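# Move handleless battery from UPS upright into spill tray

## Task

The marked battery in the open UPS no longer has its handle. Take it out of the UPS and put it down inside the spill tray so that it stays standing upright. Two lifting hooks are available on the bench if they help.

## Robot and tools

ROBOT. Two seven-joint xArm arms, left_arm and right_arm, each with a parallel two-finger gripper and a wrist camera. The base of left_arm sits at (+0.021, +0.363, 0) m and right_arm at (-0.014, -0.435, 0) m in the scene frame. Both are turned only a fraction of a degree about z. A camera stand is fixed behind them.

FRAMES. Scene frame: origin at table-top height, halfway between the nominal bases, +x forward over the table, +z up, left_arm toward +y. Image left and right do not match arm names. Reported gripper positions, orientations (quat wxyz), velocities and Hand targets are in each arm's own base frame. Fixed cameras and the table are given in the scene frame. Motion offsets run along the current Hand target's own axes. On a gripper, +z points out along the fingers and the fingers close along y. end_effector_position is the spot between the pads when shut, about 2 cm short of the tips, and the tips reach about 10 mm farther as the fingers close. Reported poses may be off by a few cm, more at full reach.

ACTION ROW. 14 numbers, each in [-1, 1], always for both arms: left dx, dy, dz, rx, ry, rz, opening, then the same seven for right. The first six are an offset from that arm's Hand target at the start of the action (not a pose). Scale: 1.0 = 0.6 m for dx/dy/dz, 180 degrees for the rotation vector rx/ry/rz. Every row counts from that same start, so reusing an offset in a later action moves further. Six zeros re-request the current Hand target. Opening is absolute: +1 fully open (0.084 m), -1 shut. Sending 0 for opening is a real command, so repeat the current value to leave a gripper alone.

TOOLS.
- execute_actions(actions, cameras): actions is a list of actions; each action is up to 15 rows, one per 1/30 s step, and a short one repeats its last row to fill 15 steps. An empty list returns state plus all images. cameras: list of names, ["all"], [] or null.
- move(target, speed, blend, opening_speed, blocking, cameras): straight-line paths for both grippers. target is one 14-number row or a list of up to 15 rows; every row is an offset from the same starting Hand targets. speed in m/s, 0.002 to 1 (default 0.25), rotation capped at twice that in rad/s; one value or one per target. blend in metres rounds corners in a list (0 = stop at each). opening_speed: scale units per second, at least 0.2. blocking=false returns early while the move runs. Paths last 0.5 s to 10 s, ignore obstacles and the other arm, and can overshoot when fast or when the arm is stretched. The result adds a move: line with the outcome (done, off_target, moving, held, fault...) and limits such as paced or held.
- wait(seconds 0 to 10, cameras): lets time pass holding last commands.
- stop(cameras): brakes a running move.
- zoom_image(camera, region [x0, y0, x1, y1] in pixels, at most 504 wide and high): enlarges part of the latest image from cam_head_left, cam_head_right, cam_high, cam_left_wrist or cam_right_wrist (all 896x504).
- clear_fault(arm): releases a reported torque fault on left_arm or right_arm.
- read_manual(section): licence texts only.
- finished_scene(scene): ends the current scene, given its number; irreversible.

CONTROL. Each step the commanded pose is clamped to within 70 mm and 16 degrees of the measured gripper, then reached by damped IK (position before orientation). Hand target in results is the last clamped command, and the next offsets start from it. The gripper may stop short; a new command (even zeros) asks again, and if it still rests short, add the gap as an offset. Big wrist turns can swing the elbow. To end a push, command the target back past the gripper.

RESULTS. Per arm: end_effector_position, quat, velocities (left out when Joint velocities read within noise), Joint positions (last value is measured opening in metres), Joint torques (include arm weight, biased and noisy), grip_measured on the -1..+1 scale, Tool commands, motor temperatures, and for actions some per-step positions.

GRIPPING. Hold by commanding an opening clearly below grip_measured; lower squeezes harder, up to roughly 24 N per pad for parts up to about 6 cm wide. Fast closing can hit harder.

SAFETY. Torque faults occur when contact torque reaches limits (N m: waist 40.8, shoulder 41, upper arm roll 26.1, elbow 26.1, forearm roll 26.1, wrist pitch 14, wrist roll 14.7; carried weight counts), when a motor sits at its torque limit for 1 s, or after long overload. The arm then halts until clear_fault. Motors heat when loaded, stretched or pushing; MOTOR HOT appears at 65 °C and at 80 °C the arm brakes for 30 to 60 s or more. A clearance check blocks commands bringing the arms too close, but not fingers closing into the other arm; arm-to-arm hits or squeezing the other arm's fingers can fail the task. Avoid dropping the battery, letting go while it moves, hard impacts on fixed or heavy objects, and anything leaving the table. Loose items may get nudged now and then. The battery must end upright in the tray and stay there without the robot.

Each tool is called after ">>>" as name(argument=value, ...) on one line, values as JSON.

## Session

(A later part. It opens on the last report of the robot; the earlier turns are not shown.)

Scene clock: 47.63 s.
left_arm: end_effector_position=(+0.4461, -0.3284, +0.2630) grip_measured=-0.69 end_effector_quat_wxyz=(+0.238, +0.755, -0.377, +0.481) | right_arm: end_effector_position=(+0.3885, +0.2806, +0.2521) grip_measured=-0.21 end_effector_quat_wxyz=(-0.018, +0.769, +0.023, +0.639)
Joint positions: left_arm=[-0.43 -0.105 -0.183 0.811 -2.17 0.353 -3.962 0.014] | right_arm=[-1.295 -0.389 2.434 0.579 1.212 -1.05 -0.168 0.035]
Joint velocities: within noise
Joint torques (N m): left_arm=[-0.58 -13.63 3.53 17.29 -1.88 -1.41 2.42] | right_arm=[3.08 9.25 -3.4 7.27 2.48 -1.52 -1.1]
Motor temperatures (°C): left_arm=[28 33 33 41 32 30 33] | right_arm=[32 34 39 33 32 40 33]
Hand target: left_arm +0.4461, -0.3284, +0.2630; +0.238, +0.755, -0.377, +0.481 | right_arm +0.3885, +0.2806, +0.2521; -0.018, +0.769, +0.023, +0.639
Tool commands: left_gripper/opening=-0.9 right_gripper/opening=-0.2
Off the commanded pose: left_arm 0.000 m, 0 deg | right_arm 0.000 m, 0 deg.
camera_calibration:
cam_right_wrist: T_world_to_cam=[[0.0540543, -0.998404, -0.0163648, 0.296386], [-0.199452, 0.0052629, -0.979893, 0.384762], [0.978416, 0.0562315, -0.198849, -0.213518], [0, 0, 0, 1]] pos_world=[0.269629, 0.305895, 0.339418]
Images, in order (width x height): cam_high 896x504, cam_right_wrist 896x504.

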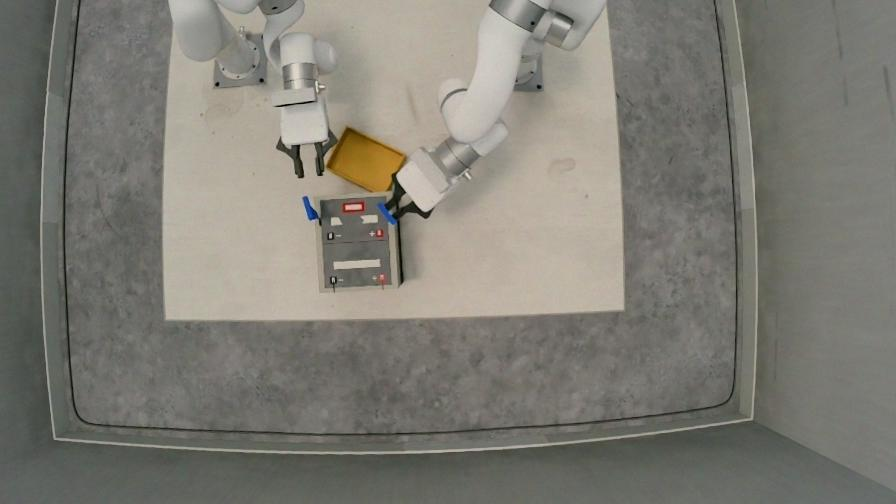

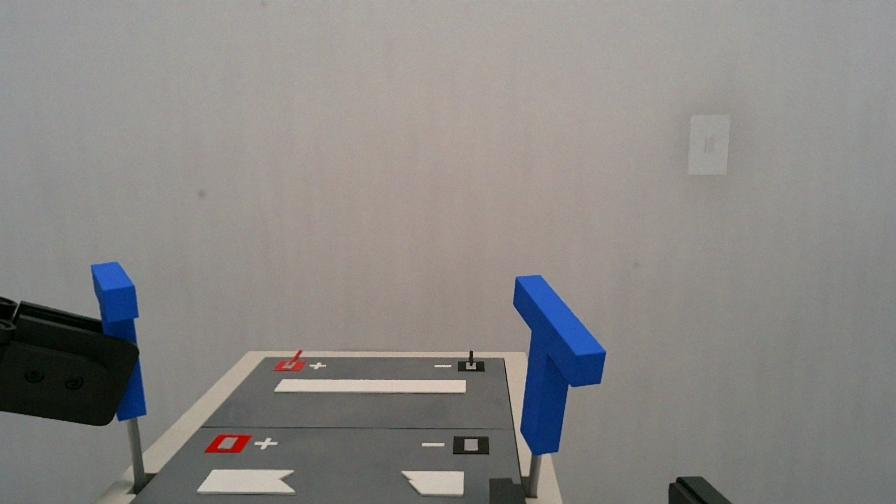

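>>> move(target=[0,0,0,0,0,0,-0.9,0.0023,0.002,0.1346,0,0,0,-0.2], speed=0.08, cameras=["cam_right_wrist","cam_head_right"])

Scene clock: 49.60 s.
left_arm: end_effector_position=(+0.4461, -0.3284, +0.2630) grip_measured=-0.69 end_effector_quat_wxyz=(+0.238, +0.755, -0.377, +0.481) | right_arm: end_effector_position=(+0.4681, +0.2840, +0.2387) grip_measured=-0.21 end_effector_quat_wxyz=(-0.018, +0.769, +0.023, +0.639)
Joint positions: left_arm=[-0.43 -0.105 -0.183 0.811 -2.17 0.353 -3.962 0.014] | right_arm=[-1.489 -0.555 2.391 0.713 0.987 -0.925 -0.026 0.035]
Joint torques (N m): left_arm=[-0.5 -13.64 3.63 17.2 -2 -1.35 2.41] | right_arm=[-3.73 12.33 -10.76 7.86 -2.12 -1.41 1.21]
Hand target: left_arm +0.4461, -0.3284, +0.2630; +0.238, +0.755, -0.377, +0.481 | right_arm +0.4681, +0.2840, +0.2387; -0.018, +0.769, +0.023, +0.639
Off the commanded pose: left_arm 0.000 m, 0 deg | right_arm 0.000 m, 0 deg.
move: done
camera_calibration:
cam_right_wrist: T_world_to_cam=[[0.0539579, -0.998409, -0.0163477, 0.295289], [-0.199355, 0.00527091, -0.979913, 0.38746], [0.978441, 0.0561331, -0.198754, -0.294265], [0, 0, 0, 1]] pos_world=[0.34923, 0.309295, 0.326018]
Images, in order (width x height): cam_head_right 896x504, cam_right_wrist 896x504.

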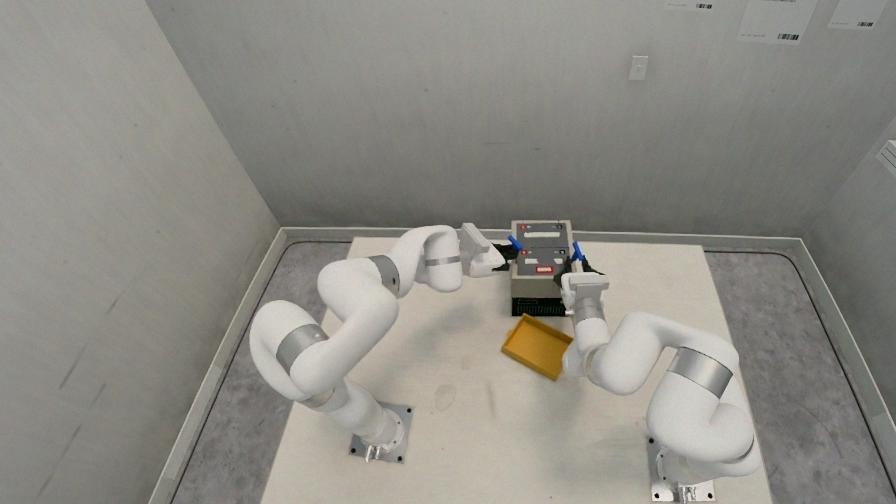

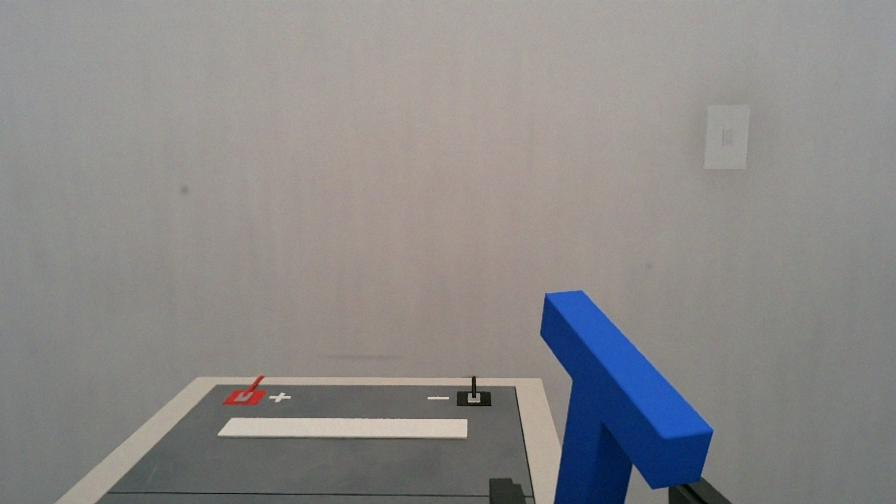

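>>> move(target=[0,0,0,0,0,0,-0.9,0,0,0,0,0,0,-0.9], opening_speed=1, cameras=["cam_right_wrist"])

>>> zoom_image(camera="cam_right_wrist", region=[392, 200, 896, 504])

Scene clock: 50.67 s.
left_arm: end_effector_position=(+0.4461, -0.3284, +0.2630) grip_measured=-0.69 end_effector_quat_wxyz=(+0.238, +0.755, -0.377, +0.481) | right_arm: end_effector_position=(+0.4681, +0.2841, +0.2387) grip_measured=-0.76 end_effector_quat_wxyz=(-0.018, +0.769, +0.023, +0.639)
Joint positions: left_arm=[-0.43 -0.105 -0.183 0.811 -2.17 0.353 -3.962 0.014] | right_arm=[-1.489 -0.555 2.391 0.713 0.987 -0.925 -0.026 0.011]
Joint torques (N m): left_arm=[-0.82 -13.31 3.59 17.3 -1.99 -1.15 2.4] | right_arm=[-2.89 12.82 -10.87 2.32 1.43 -2.29 1.19]
Hand target: left_arm +0.4461, -0.3284, +0.2630; +0.238, +0.755, -0.377, +0.481 | right_arm +0.4681, +0.2840, +0.2387; -0.018, +0.769, +0.023, +0.639
Off the commanded pose: left_arm 0.000 m, 0 deg | right_arm 0.000 m, 0 deg.
move: done
camera_calibration:
cam_right_wrist: T_world_to_cam=[[0.0541524, -0.998398, -0.0163827, 0.295328], [-0.199453, 0.00526092, -0.979893, 0.38749], [0.97841, 0.0563311, -0.198848, -0.29429], [0, 0, 0, 1]] pos_world=[0.349229, 0.309395, 0.326018]
Images, in order (width x height): cam_right_wrist 896x504.

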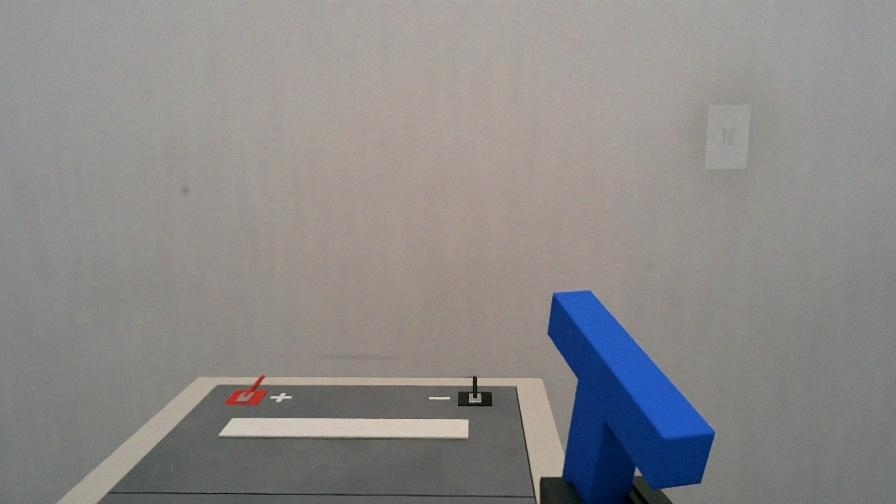

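Scaled by 1.000.

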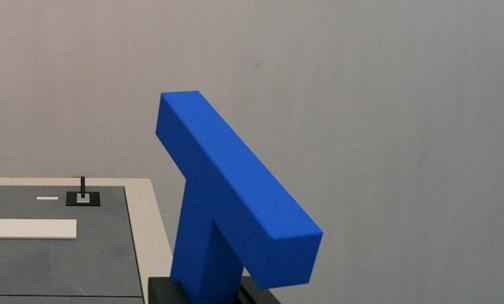

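>>> move(target=[[0,0,0,0,0,0,-0.9,0,0,0,0,0,0,-0.4],[0,0,0,0,0,0,-0.9,0.0163,0,-0.0075,0,0,0,-0.9]], speed=0.06, cameras=["cam_right_wrist"])

Scene clock: 52.93 s.
left_arm: end_effector_position=(+0.4461, -0.3284, +0.2630) grip_measured=-0.69 end_effector_quat_wxyz=(+0.238, +0.755, -0.377, +0.481) | right_arm: end_effector_position=(+0.4654, +0.2839, +0.2491) grip_measured=-0.77 end_effector_quat_wxyz=(-0.018, +0.769, +0.023, +0.639)
Joint positions: left_arm=[-0.43 -0.105 -0.183 0.811 -2.17 0.353 -3.962 0.014] | right_arm=[-1.466 -0.518 2.376 0.71 1.007 -0.921 -0.071 0.01]
Joint torques (N m): left_arm=[-0.59 -13.45 3.8 17.28 -1.88 -1.02 2.35] | right_arm=[-0.48 24.22 -13.93 6.21 1.65 -2.19 -0.77]
Hand target: left_arm +0.4461, -0.3284, +0.2630; +0.238, +0.755, -0.377, +0.481 | right_arm +0.4654, +0.2839, +0.2491; -0.018, +0.769, +0.023, +0.639
Off the commanded pose: left_arm 0.000 m, 0 deg | right_arm 0.000 m, 0 deg.
move: done
camera_calibration:
cam_right_wrist: T_world_to_cam=[[0.0541497, -0.998398, -0.0163879, 0.295443], [-0.199549, 0.00526094, -0.979874, 0.39719], [0.97839, 0.05633, -0.198945, -0.289627], [0, 0, 0, 1]] pos_world=[0.346629, 0.309195, 0.336418]
Images, in order (width x height): cam_right_wrist 896x504.

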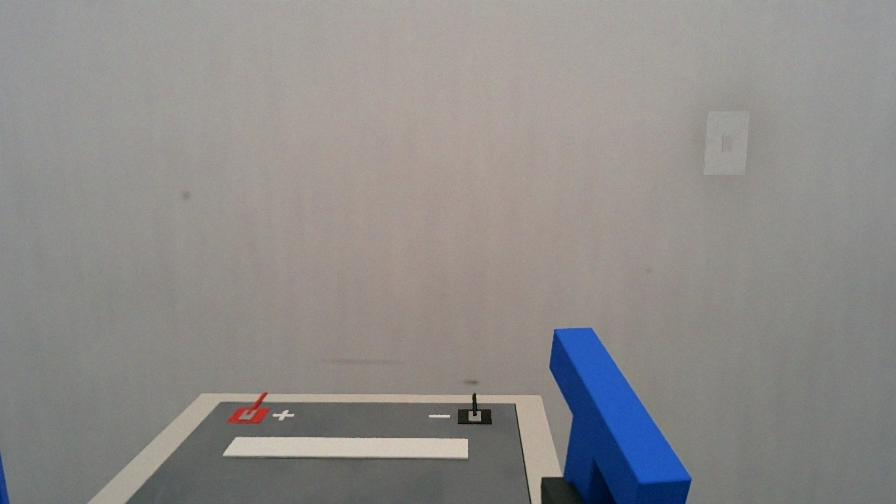

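>>> move(target=[0,0,0,0,0,0,-0.9,0.023,0,0.0232,0,-0.0667,0,-0.95], speed=0.04, cameras=["cam_right_wrist","cam_left_wrist"])

>>> zoom_image(camera="cam_left_wrist", region=[560, 100, 896, 504])

Scene clock: 56.57 s.
left_arm: end_effector_position=(+0.4461, -0.3284, +0.2630) grip_measured=-0.69 end_effector_quat_wxyz=(+0.238, +0.755, -0.377, +0.481) | right_arm: end_effector_position=(+0.4816, +0.2849, +0.2602) grip_measured=-0.77 end_effector_quat_wxyz=(-0.015, +0.831, +0.025, +0.555)
Joint positions: left_arm=[-0.43 -0.105 -0.183 0.811 -2.17 0.353 -3.962 0.014] | right_arm=[-1.409 -0.366 2.296 0.833 1.245 -0.651 -0.471 0.01]
Joint torques (N m): left_arm=[-0.49 -13.41 3.77 17.14 -1.96 -0.88 2.33] | right_arm=[1.8 24.1 -12.98 9.53 2.5 -2.82 -1.37]
Hand target: left_arm +0.4461, -0.3284, +0.2630; +0.238, +0.755, -0.377, +0.481 | right_arm +0.4816, +0.2849, +0.2602; -0.015, +0.831, +0.025, +0.555
Off the commanded pose: left_arm 0.000 m, 0 deg | right_arm 0.000 m, 0 deg.
move: done
camera_calibration:
cam_left_wrist: T_world_to_cam=[[-0.814291, -0.580401, 0.0080107, 0.203082], [-0.256457, 0.347354, -0.901984, 0.530291], [0.52073, -0.736532, -0.431695, -0.2285], [0, 0, 0, 1]] pos_world=[0.420351, -0.234628, 0.378044]
cam_right_wrist: T_world_to_cam=[[0.050282, -0.998622, -0.0150368, 0.297303], [-0.398606, -0.00626111, -0.917101, 0.494105], [0.915743, 0.0521074, -0.398371, -0.220081], [0, 0, 0, 1]] pos_world=[0.383542, 0.311455, 0.369941]
Images, in order (width x height): cam_left_wrist 896x504, cam_right_wrist 896x504.

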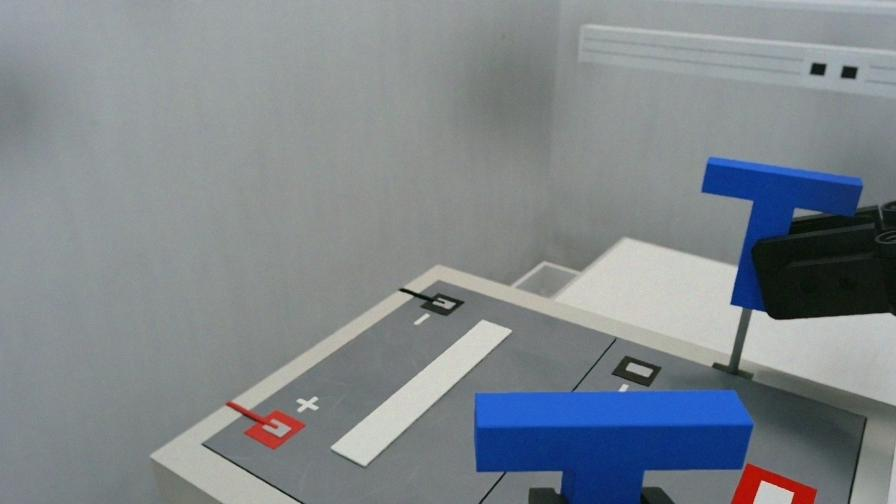

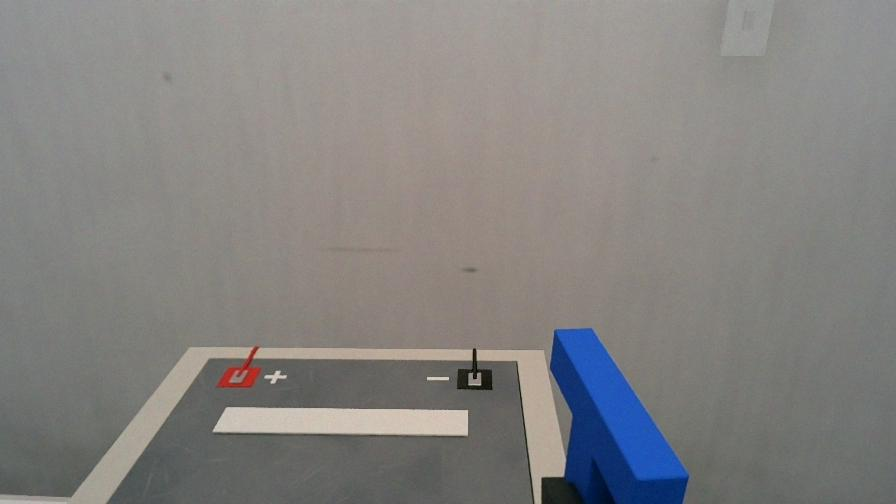

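Scaled by 1.248 from the camera's 896x504 image, which has a finer 1280x720 frame.

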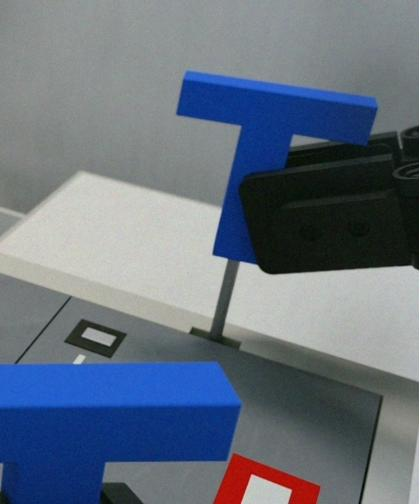

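>>> move(target=[[0.00028,0.00642,0.0006,0.0589,0,-0.0275,-0.9,0.00028,0.00675,0.00067,0.0631,0,-0.0261,-0.95],[0.0011,0.0126,0.00236,0.1178,0,-0.0549,-0.9,0.0011,0.0132,0.00266,0.1263,0,-0.0522,-0.95],[0.00242,0.0182,0.00519,0.1762,0,-0.0822,-0.9,0.00242,0.019,0.00586,0.1894,0,-0.0783,-0.95],[0.00242,0.0182,0.00519,0.1762,0,-0.0822,-0.9,0.00419,0.024,0.01014,0.2526,0,-0.1044,-0.95],[0.00242,0.0182,0.00519,0.1762,0,-0.0822,-0.9,0.00632,0.0278,0.0153,0.3157,0,-0.1305,-0.95],[0.00242,0.0182,0.00519,0.1762,0,-0.0822,-0.9,0.00871,0.0304,0.0211,0.3788,0,-0.1566,-0.95],[0.00242,0.0182,0.00519,0.1762,0,-0.0822,-0.9,0.01124,0.0316,0.0272,0.4415,0,-0.1825,-0.95]], speed=0.15, blend=0.001, cameras=["cam_right_wrist","cam_left_wrist","cam_high"])

Scene clock: 62.97 s.
left_arm: end_effector_position=(+0.4394, -0.3377, +0.2630) grip_measured=-0.69 end_effector_quat_wxyz=(+0.083, +0.833, -0.133, +0.532) | right_arm: end_effector_position=(+0.5004, +0.2669, +0.2602) grip_measured=-0.78 end_effector_quat_wxyz=(-0.390, +0.592, +0.585, +0.394)
Joint positions: left_arm=[-0.139 -0.117 -0.543 0.815 -4.203 0.35 -2.32 0.014] | right_arm=[-2.667 -0.848 2.462 1.698 -1.494 -1.629 0.977 0.01]
Joint torques (N m): left_arm=[5.64 -11.83 4.89 18.27 -2.79 0.05 1.71] | right_arm=[-4.68 31.47 -6.56 9.77 -0.44 -5.66 1.35]
Hand target: left_arm +0.4394, -0.3377, +0.2630; +0.083, +0.833, -0.133, +0.532 | right_arm +0.5004, +0.2670, +0.2602; -0.390, +0.592, +0.585, +0.394
Off the commanded pose: left_arm 0.000 m, 0 deg | right_arm 0.000 m, 0 deg.
move: done
camera_calibration:
cam_left_wrist: T_world_to_cam=[[-0.334163, -0.94248, 0.00814797, -0.140963], [-0.407392, 0.136637, -0.902974, 0.527197], [0.849922, -0.30506, -0.429618, -0.231492], [0, 0, 0, 1]] pos_world=[0.364422, -0.275508, 0.377741]
cam_right_wrist: T_world_to_cam=[[0.999632, -0.0198469, -0.0184919, -0.457023], [-0.0248807, -0.399231, -0.916513, 0.419261], [0.0108074, 0.916635, -0.399578, -0.0139321], [0, 0, 0, 1]] pos_world=[0.467437, 0.171082, 0.37024]
Images, in order (width x height): cam_high 896x504, cam_left_wrist 896x504, cam_right_wrist 896x504.

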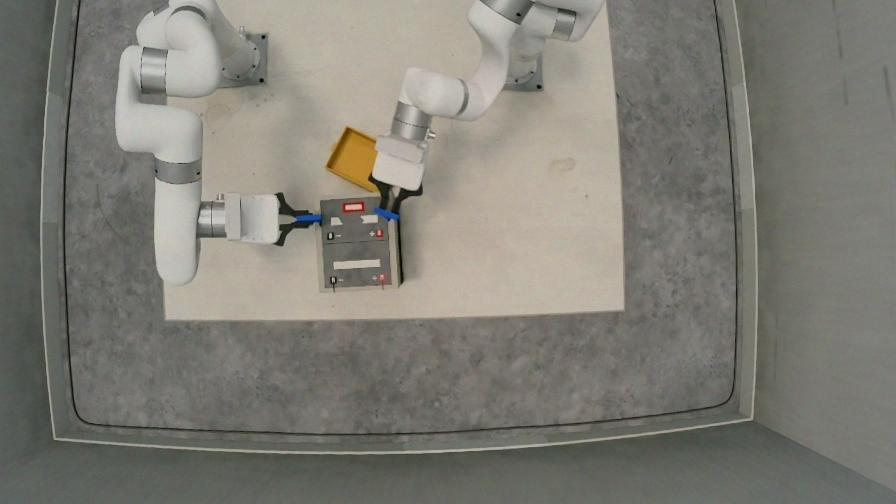

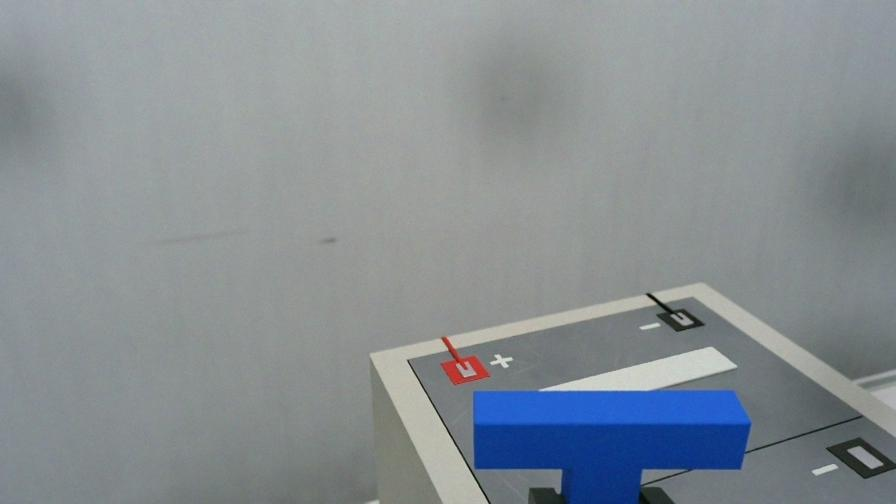

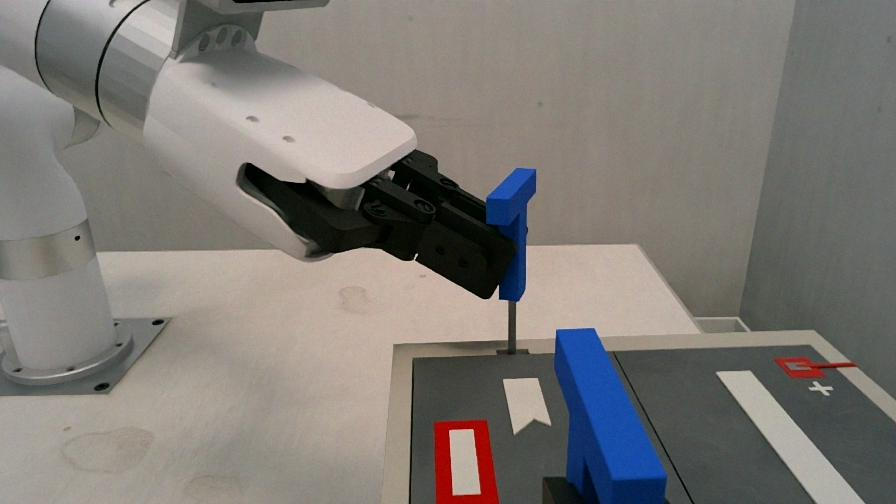

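>>> move(target=[[0.0091,0,-0.0042,0,0,0,-1,0.0092,0,-0.0038,0,0,0,-1],[0.0181,0,-0.0085,0,0,0,-1,0.0185,0,-0.0077,0,0,0,-1]], speed=0.03)

Scene clock: 64.47 s.
left_arm: end_effector_position=(+0.4393, -0.3377, +0.2749) grip_measured=-0.69 end_effector_quat_wxyz=(+0.083, +0.833, -0.133, +0.531) | right_arm: end_effector_position=(+0.5003, +0.2670, +0.2721) grip_measured=-0.78 end_effector_quat_wxyz=(-0.390, +0.592, +0.585, +0.394)
Joint positions: left_arm=[-0.133 -0.141 -0.538 0.822 -4.252 0.322 -2.27 0.014] | right_arm=[-2.666 -0.832 2.457 1.715 -1.501 -1.633 1.006 0.01]
Joint torques (N m): left_arm=[5.53 -29.96 7.01 32.71 -2.55 2.13 2.48] | right_arm=[-1.37 53.37 -11.16 12.3 1.83 -7.02 1.25]
Hand target: left_arm +0.4393, -0.3377, +0.2750; +0.083, +0.833, -0.133, +0.532 | right_arm +0.5004, +0.2670, +0.2722; -0.390, +0.592, +0.585, +0.394
Off the commanded pose: left_arm 0.000 m, 0 deg | right_arm 0.000 m, 0 deg.
move: done

Both engaged. Lift 0.19 m.

>>> move(target=[[0.0453,0,-0.0211,0,0,0,-1,0.0462,0,-0.0193,0,0,0,-1],[0.287,0,-0.1338,0,0,0,-1,0.292,0,-0.1219,0,0,0,-1]], speed=[0.03,0.08], blend=0.005, cameras=["cam_high","cam_head_left","cam_right_wrist"])

>>> zoom_image(camera="cam_high", region=[250, 110, 440, 320])

Scene clock: 68.33 s.
left_arm: end_effector_position=(+0.4389, -0.3382, +0.4650) grip_measured=-0.69 end_effector_quat_wxyz=(+0.083, +0.833, -0.133, +0.532) | right_arm: end_effector_position=(+0.5001, +0.2667, +0.4618) grip_measured=-0.78 end_effector_quat_wxyz=(-0.389, +0.592, +0.582, +0.398)
Joint positions: left_arm=[-0.353 -0.355 -0.291 0.951 -5.392 0.311 -1.092 0.014] | right_arm=[-2.939 -0.869 2.617 2.629 -1.539 -1.693 1.779 0.01]
Joint torques (N m): left_arm=[-3.39 -19.27 7.43 36.19 -2.45 -2.26 2.36] | right_arm=[-4.1 39.05 3.57 10.89 2.72 0.3 1.16]
Hand target: left_arm +0.4389, -0.3383, +0.4650; +0.083, +0.833, -0.133, +0.532 | right_arm +0.5006, +0.2668, +0.4621; -0.390, +0.592, +0.585, +0.394
Off the commanded pose: left_arm 0.000 m, 0 deg | right_arm 0.001 m, 0 deg.
joint read past its limit (right arm) — joint 6 (wrist pitch), lower limit.
joint sent to its limit (right arm) — joint 6 (wrist pitch), lower limit. The joint targets still meet the commanded pose.
move: done
camera_calibration:
cam_right_wrist: T_world_to_cam=[[0.99953, -0.0263598, -0.0156692, -0.452469], [-0.0248198, -0.395322, -0.918207, 0.603613], [0.0180094, 0.918164, -0.39579, 0.0611043], [0, 0, 0, 1]] pos_world=[0.466137, 0.17059, 0.571337]
Images, in order (width x height): cam_head_left 896x504, cam_high 896x504, cam_right_wrist 896x504.

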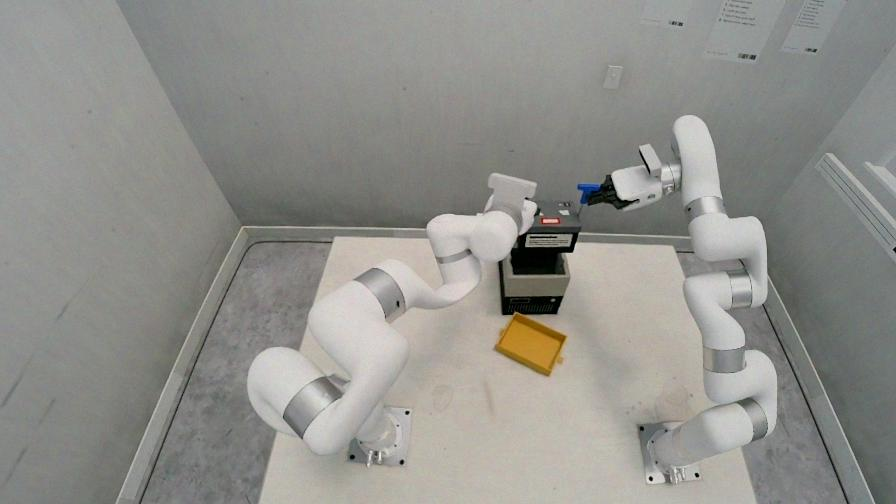

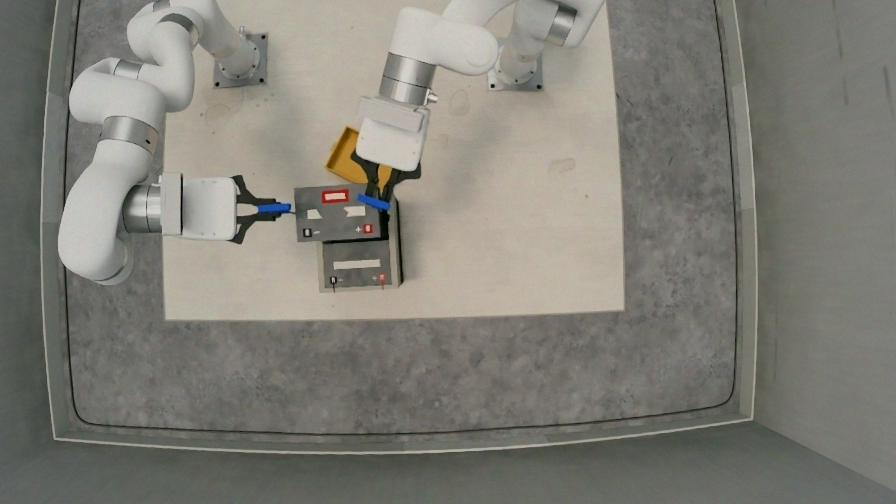

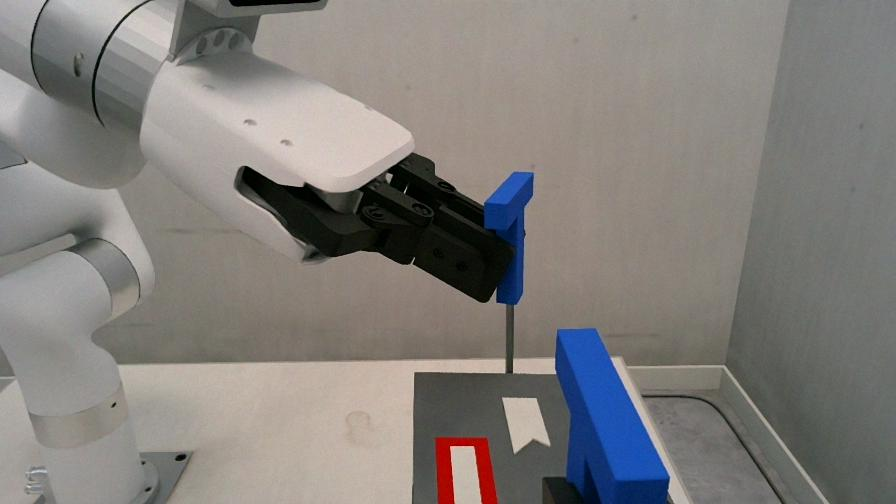

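Scaled by 2.400 from the camera's 896x504 image, which has a finer 1280x720 frame.

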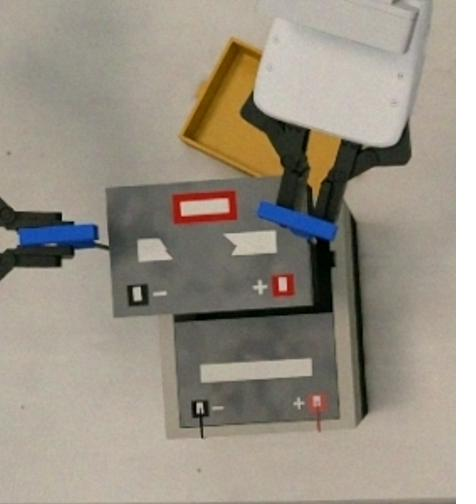

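>>> move(target=[[-0.0176,0.0101,-0.0376,-0.0292,0,0.0136,-1,0.0004,-0.0748,0.0009,-0.0297,0,0.0124,-1],[-0.0349,0.0215,-0.0747,-0.0584,0,0.0272,-1,0.0014,-0.1493,0.0034,-0.0595,0,0.0248,-1],[-0.0519,0.0343,-0.1113,-0.0876,0,0.0408,-1,0.0031,-0.2237,0.0074,-0.0892,0,0.0372,-1],[-0.0689,0.0487,-0.1477,-0.1168,0,0.0545,-1,0.0055,-0.2975,0.0131,-0.119,0,0.0496,-1],[-0.0858,0.0646,-0.1839,-0.146,0,0.0681,-1,0.0083,-0.3707,0.02,-0.1487,0,0.062,-1]], speed=0.07, blend=0.003, cameras=["cam_high","cam_head_left"])

>>> zoom_image(camera="cam_high", region=[250, 60, 440, 270])

Scene clock: 74.93 s.
left_arm: end_effector_position=(+0.3111, -0.3375, +0.4646) grip_measured=-0.69 end_effector_quat_wxyz=(+0.213, +0.773, -0.337, +0.493) | right_arm: end_effector_position=(+0.2783, +0.2823, +0.4622) grip_measured=-0.79 end_effector_quat_wxyz=(-0.279, +0.720, +0.418, +0.479)
Joint positions: left_arm=[-1.025 -0.719 0.219 0.603 -5.752 0.194 -0.405 0.014] | right_arm=[-2.693 0.575 2.993 0.882 -2.11 -0.747 1.838 0.009]
Joint torques (N m): left_arm=[-3.56 -20.11 -0.17 30.47 -2.74 -5.52 2.32] | right_arm=[-3.94 22.2 1.09 15.83 2.22 1.59 1.26]
Motor temperatures (°C): left_arm=[28 34 34 48 32 31 33] | right_arm=[32 36 36 36 32 40 33]
Hand target: left_arm +0.3111, -0.3376, +0.4647; +0.213, +0.773, -0.337, +0.493 | right_arm +0.2783, +0.2823, +0.4623; -0.279, +0.720, +0.418, +0.479
Off the commanded pose: left_arm 0.000 m, 0 deg | right_arm 0.000 m, 0 deg.
move: done
Images, in order (width x height): cam_head_left 896x504, cam_high 896x504.

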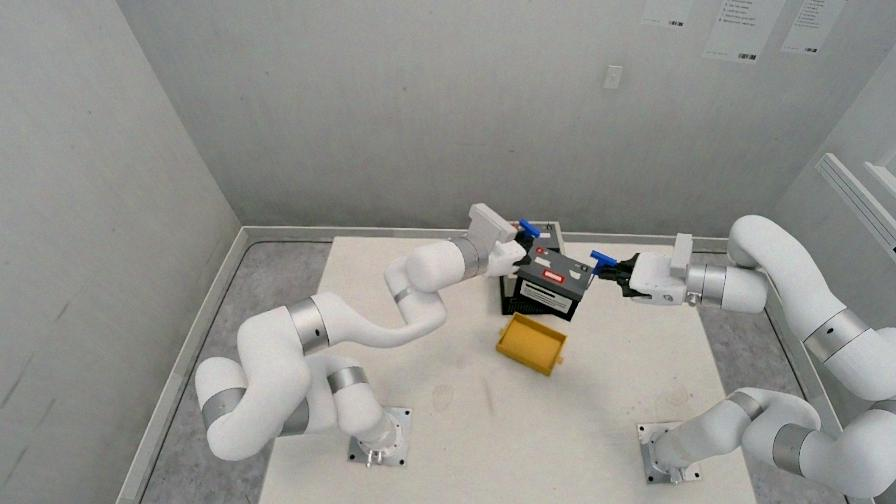

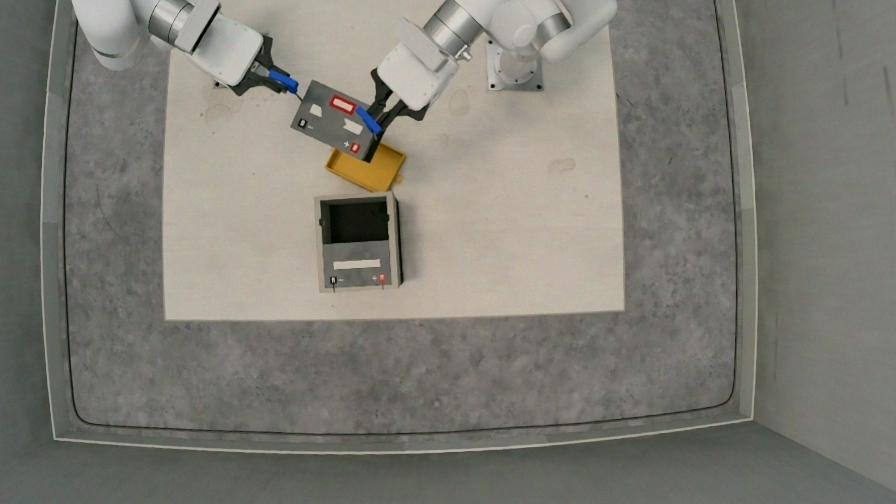

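Scaled by 2.400 from the camera's 896x504 image, which has a finer 1280x720 frame.

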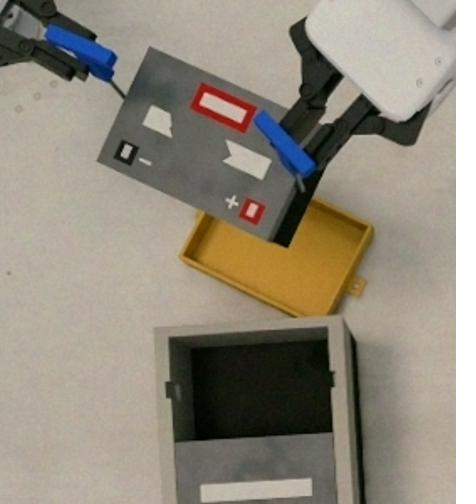

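>>> move(target=[-0.3694,0,0.1723,0,0,0,-1,-0.3763,0,0.157,0,0,0,-1], speed=0.1, cameras=["cam_high","cam_head_left"])

>>> zoom_image(camera="cam_high", region=[290, 80, 440, 220])

>>> zoom_image(camera="cam_head_left", region=[450, 220, 630, 400])

Scene clock: 78.33 s.
left_arm: end_effector_position=(+0.3118, -0.3368, +0.2201) grip_measured=-0.69 end_effector_quat_wxyz=(+0.213, +0.773, -0.337, +0.493) | right_arm: end_effector_position=(+0.2781, +0.2825, +0.2176) grip_measured=-0.79 end_effector_quat_wxyz=(-0.279, +0.720, +0.418, +0.479)
Joint positions: left_arm=[-0.266 -0.104 -0.542 0.203 -6.239 -0.844 -0.069 0.014] | right_arm=[-2.354 0.129 2.659 0.092 -0.807 -0.986 0.117 0.009]
Joint torques (N m): left_arm=[-3.32 -13.77 0.55 24.66 -2.98 -9.98 2.34] | right_arm=[3.05 11.08 3.04 8.4 3.32 -10.46 -1.15]
Hand target: left_arm +0.3117, -0.3368, +0.2201; +0.213, +0.773, -0.337, +0.493 | right_arm +0.2781, +0.2825, +0.2176; -0.279, +0.720, +0.418, +0.479
Off the commanded pose: left_arm 0.000 m, 0 deg | right_arm 0.000 m, 0 deg.
move: done
Images, in order (width x height): cam_head_left 896x504, cam_high 896x504.

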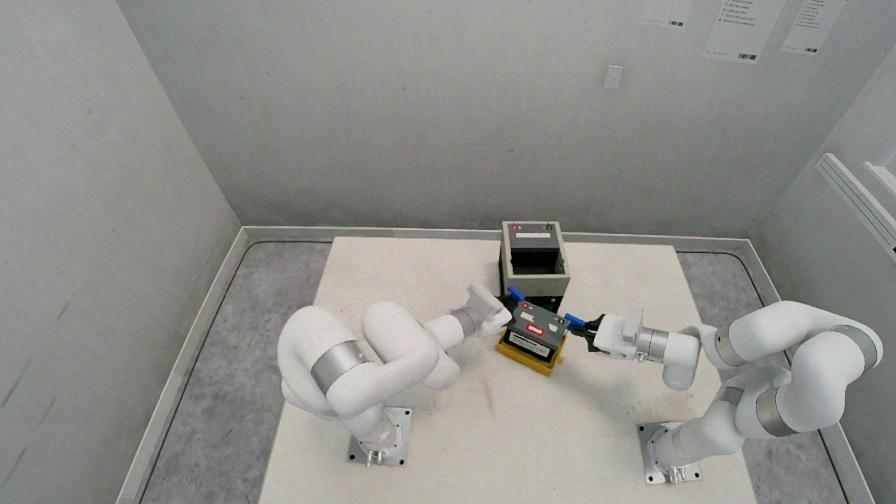

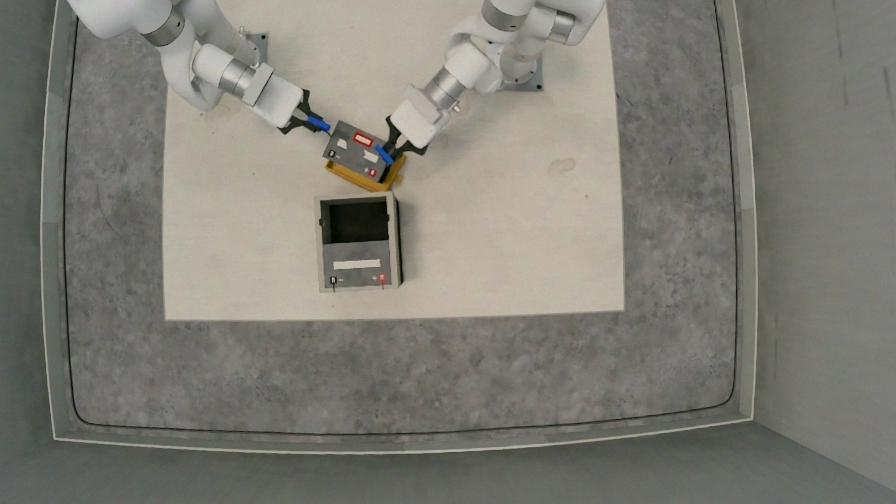

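Scaled by 3.360 from the camera's 896x504 image, which has a finer 1280x720 frame.

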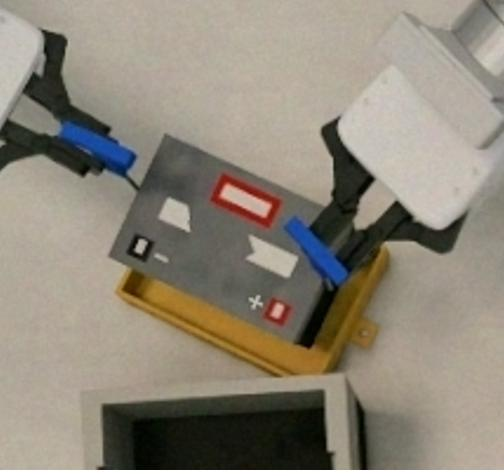

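Scaled by 2.800 from the camera's 896x504 image, which has a finer 1280x720 frame.

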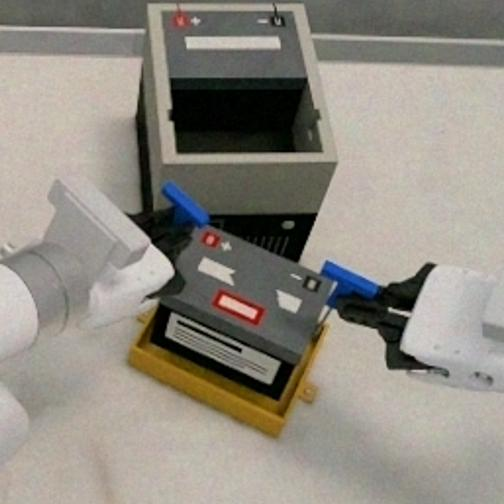

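>>> move(target=[-0.0835,0.006,0.0378,0,0,0,-1,-0.0867,-0.0028,0.0304,0,0,0,-1], speed=0.06, cameras=["cam_high","cam_head_left","cam_head_right"])

>>> zoom_image(camera="cam_high", region=[290, 80, 440, 220])

>>> zoom_image(camera="cam_head_left", region=[470, 280, 590, 400])

>>> zoom_image(camera="cam_head_right", region=[480, 280, 600, 400])

Scene clock: 80.37 s.
left_arm: end_effector_position=(+0.3091, -0.3384, +0.1653) grip_measured=-0.69 end_effector_quat_wxyz=(+0.222, +0.771, -0.343, +0.489) | right_arm: end_effector_position=(+0.2750, +0.2806, +0.1626) grip_measured=-0.79 end_effector_quat_wxyz=(-0.279, +0.720, +0.418, +0.479)
Joint positions: left_arm=[-0.524 0.215 -0.299 0.234 -6.284 -1.104 0.062 0.014] | right_arm=[-2.322 -0.27 2.712 0.118 -0.661 -1.345 0.012 0.009]
Joint torques (N m): left_arm=[-4.3 -21.21 1.16 11.26 -1.19 -4.78 -2.2] | right_arm=[2.61 16.23 1.27 7.36 2.8 -10.53 -1.2]
Hand target: left_arm +0.3088, -0.3387, +0.1651; +0.213, +0.773, -0.337, +0.493 | right_arm +0.2750, +0.2806, +0.1626; -0.279, +0.720, +0.418, +0.479
Off the commanded pose: left_arm 0.000 m, 1 deg | right_arm 0.000 m, 0 deg.
joint sent to its limit (left arm) — joint 5 (forearm roll), lower limit. The joint targets still meet the commanded pose.
move: done
Images, in order (width x height): cam_head_left 896x504, cam_head_right 896x504, cam_high 896x504.

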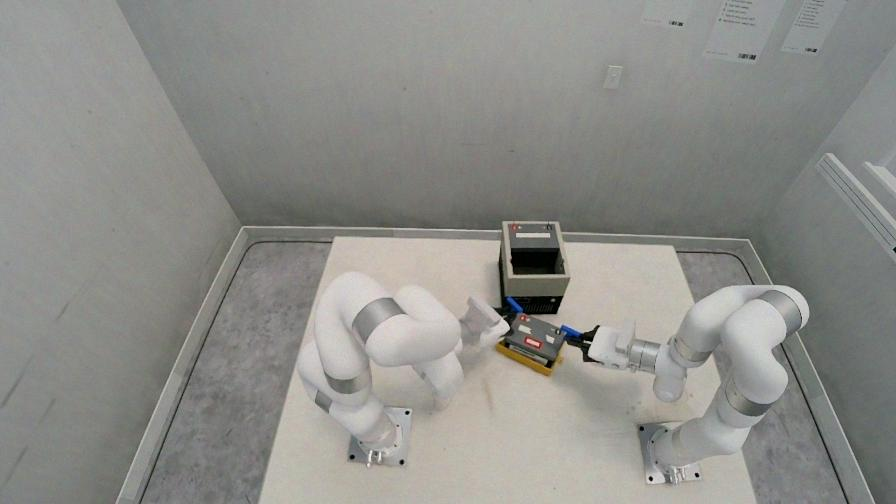

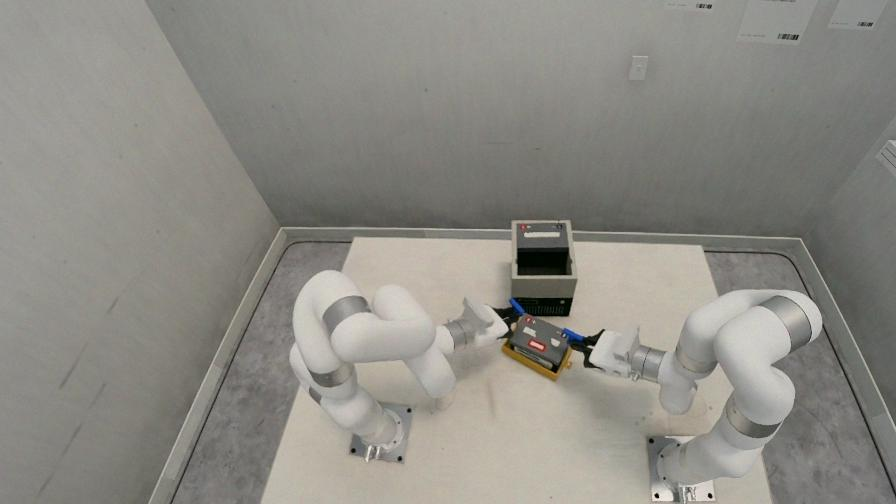

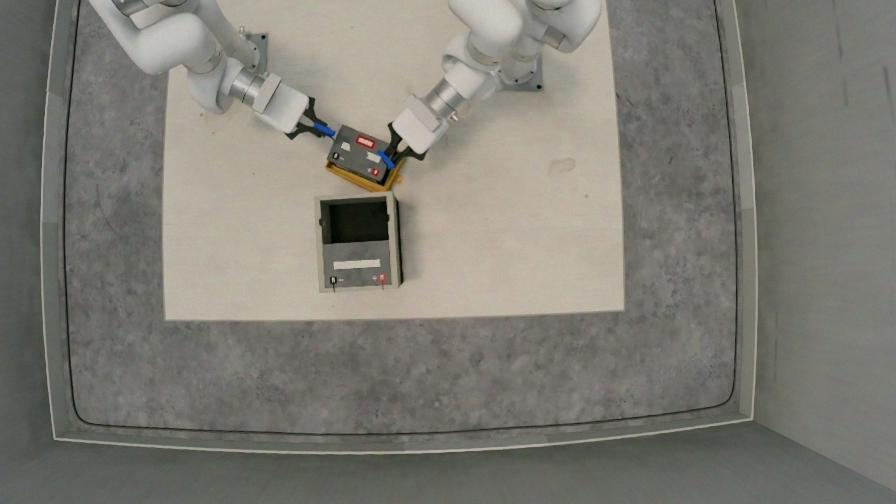

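Scaled by 3.360 from the camera's 896x504 image, which has a finer 1280x720 frame.

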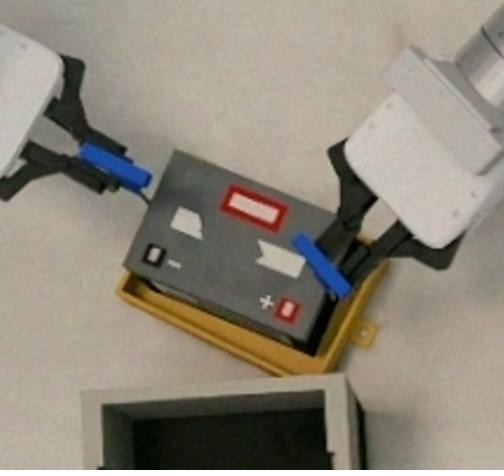

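Scaled by 4.200 from the camera's 896x504 image, which has a finer 1280x720 frame.

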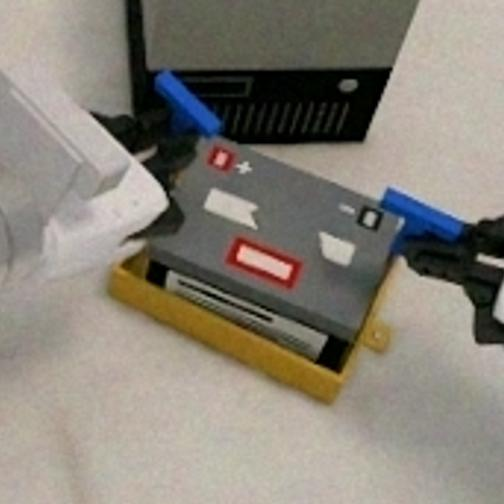

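Scaled by 4.200 from the camera's 896x504 image, which has a finer 1280x720 frame.

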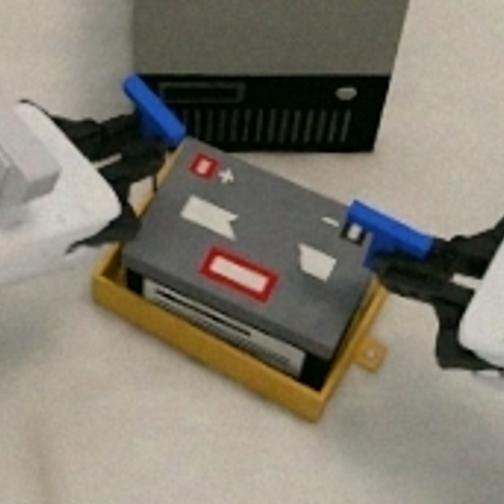

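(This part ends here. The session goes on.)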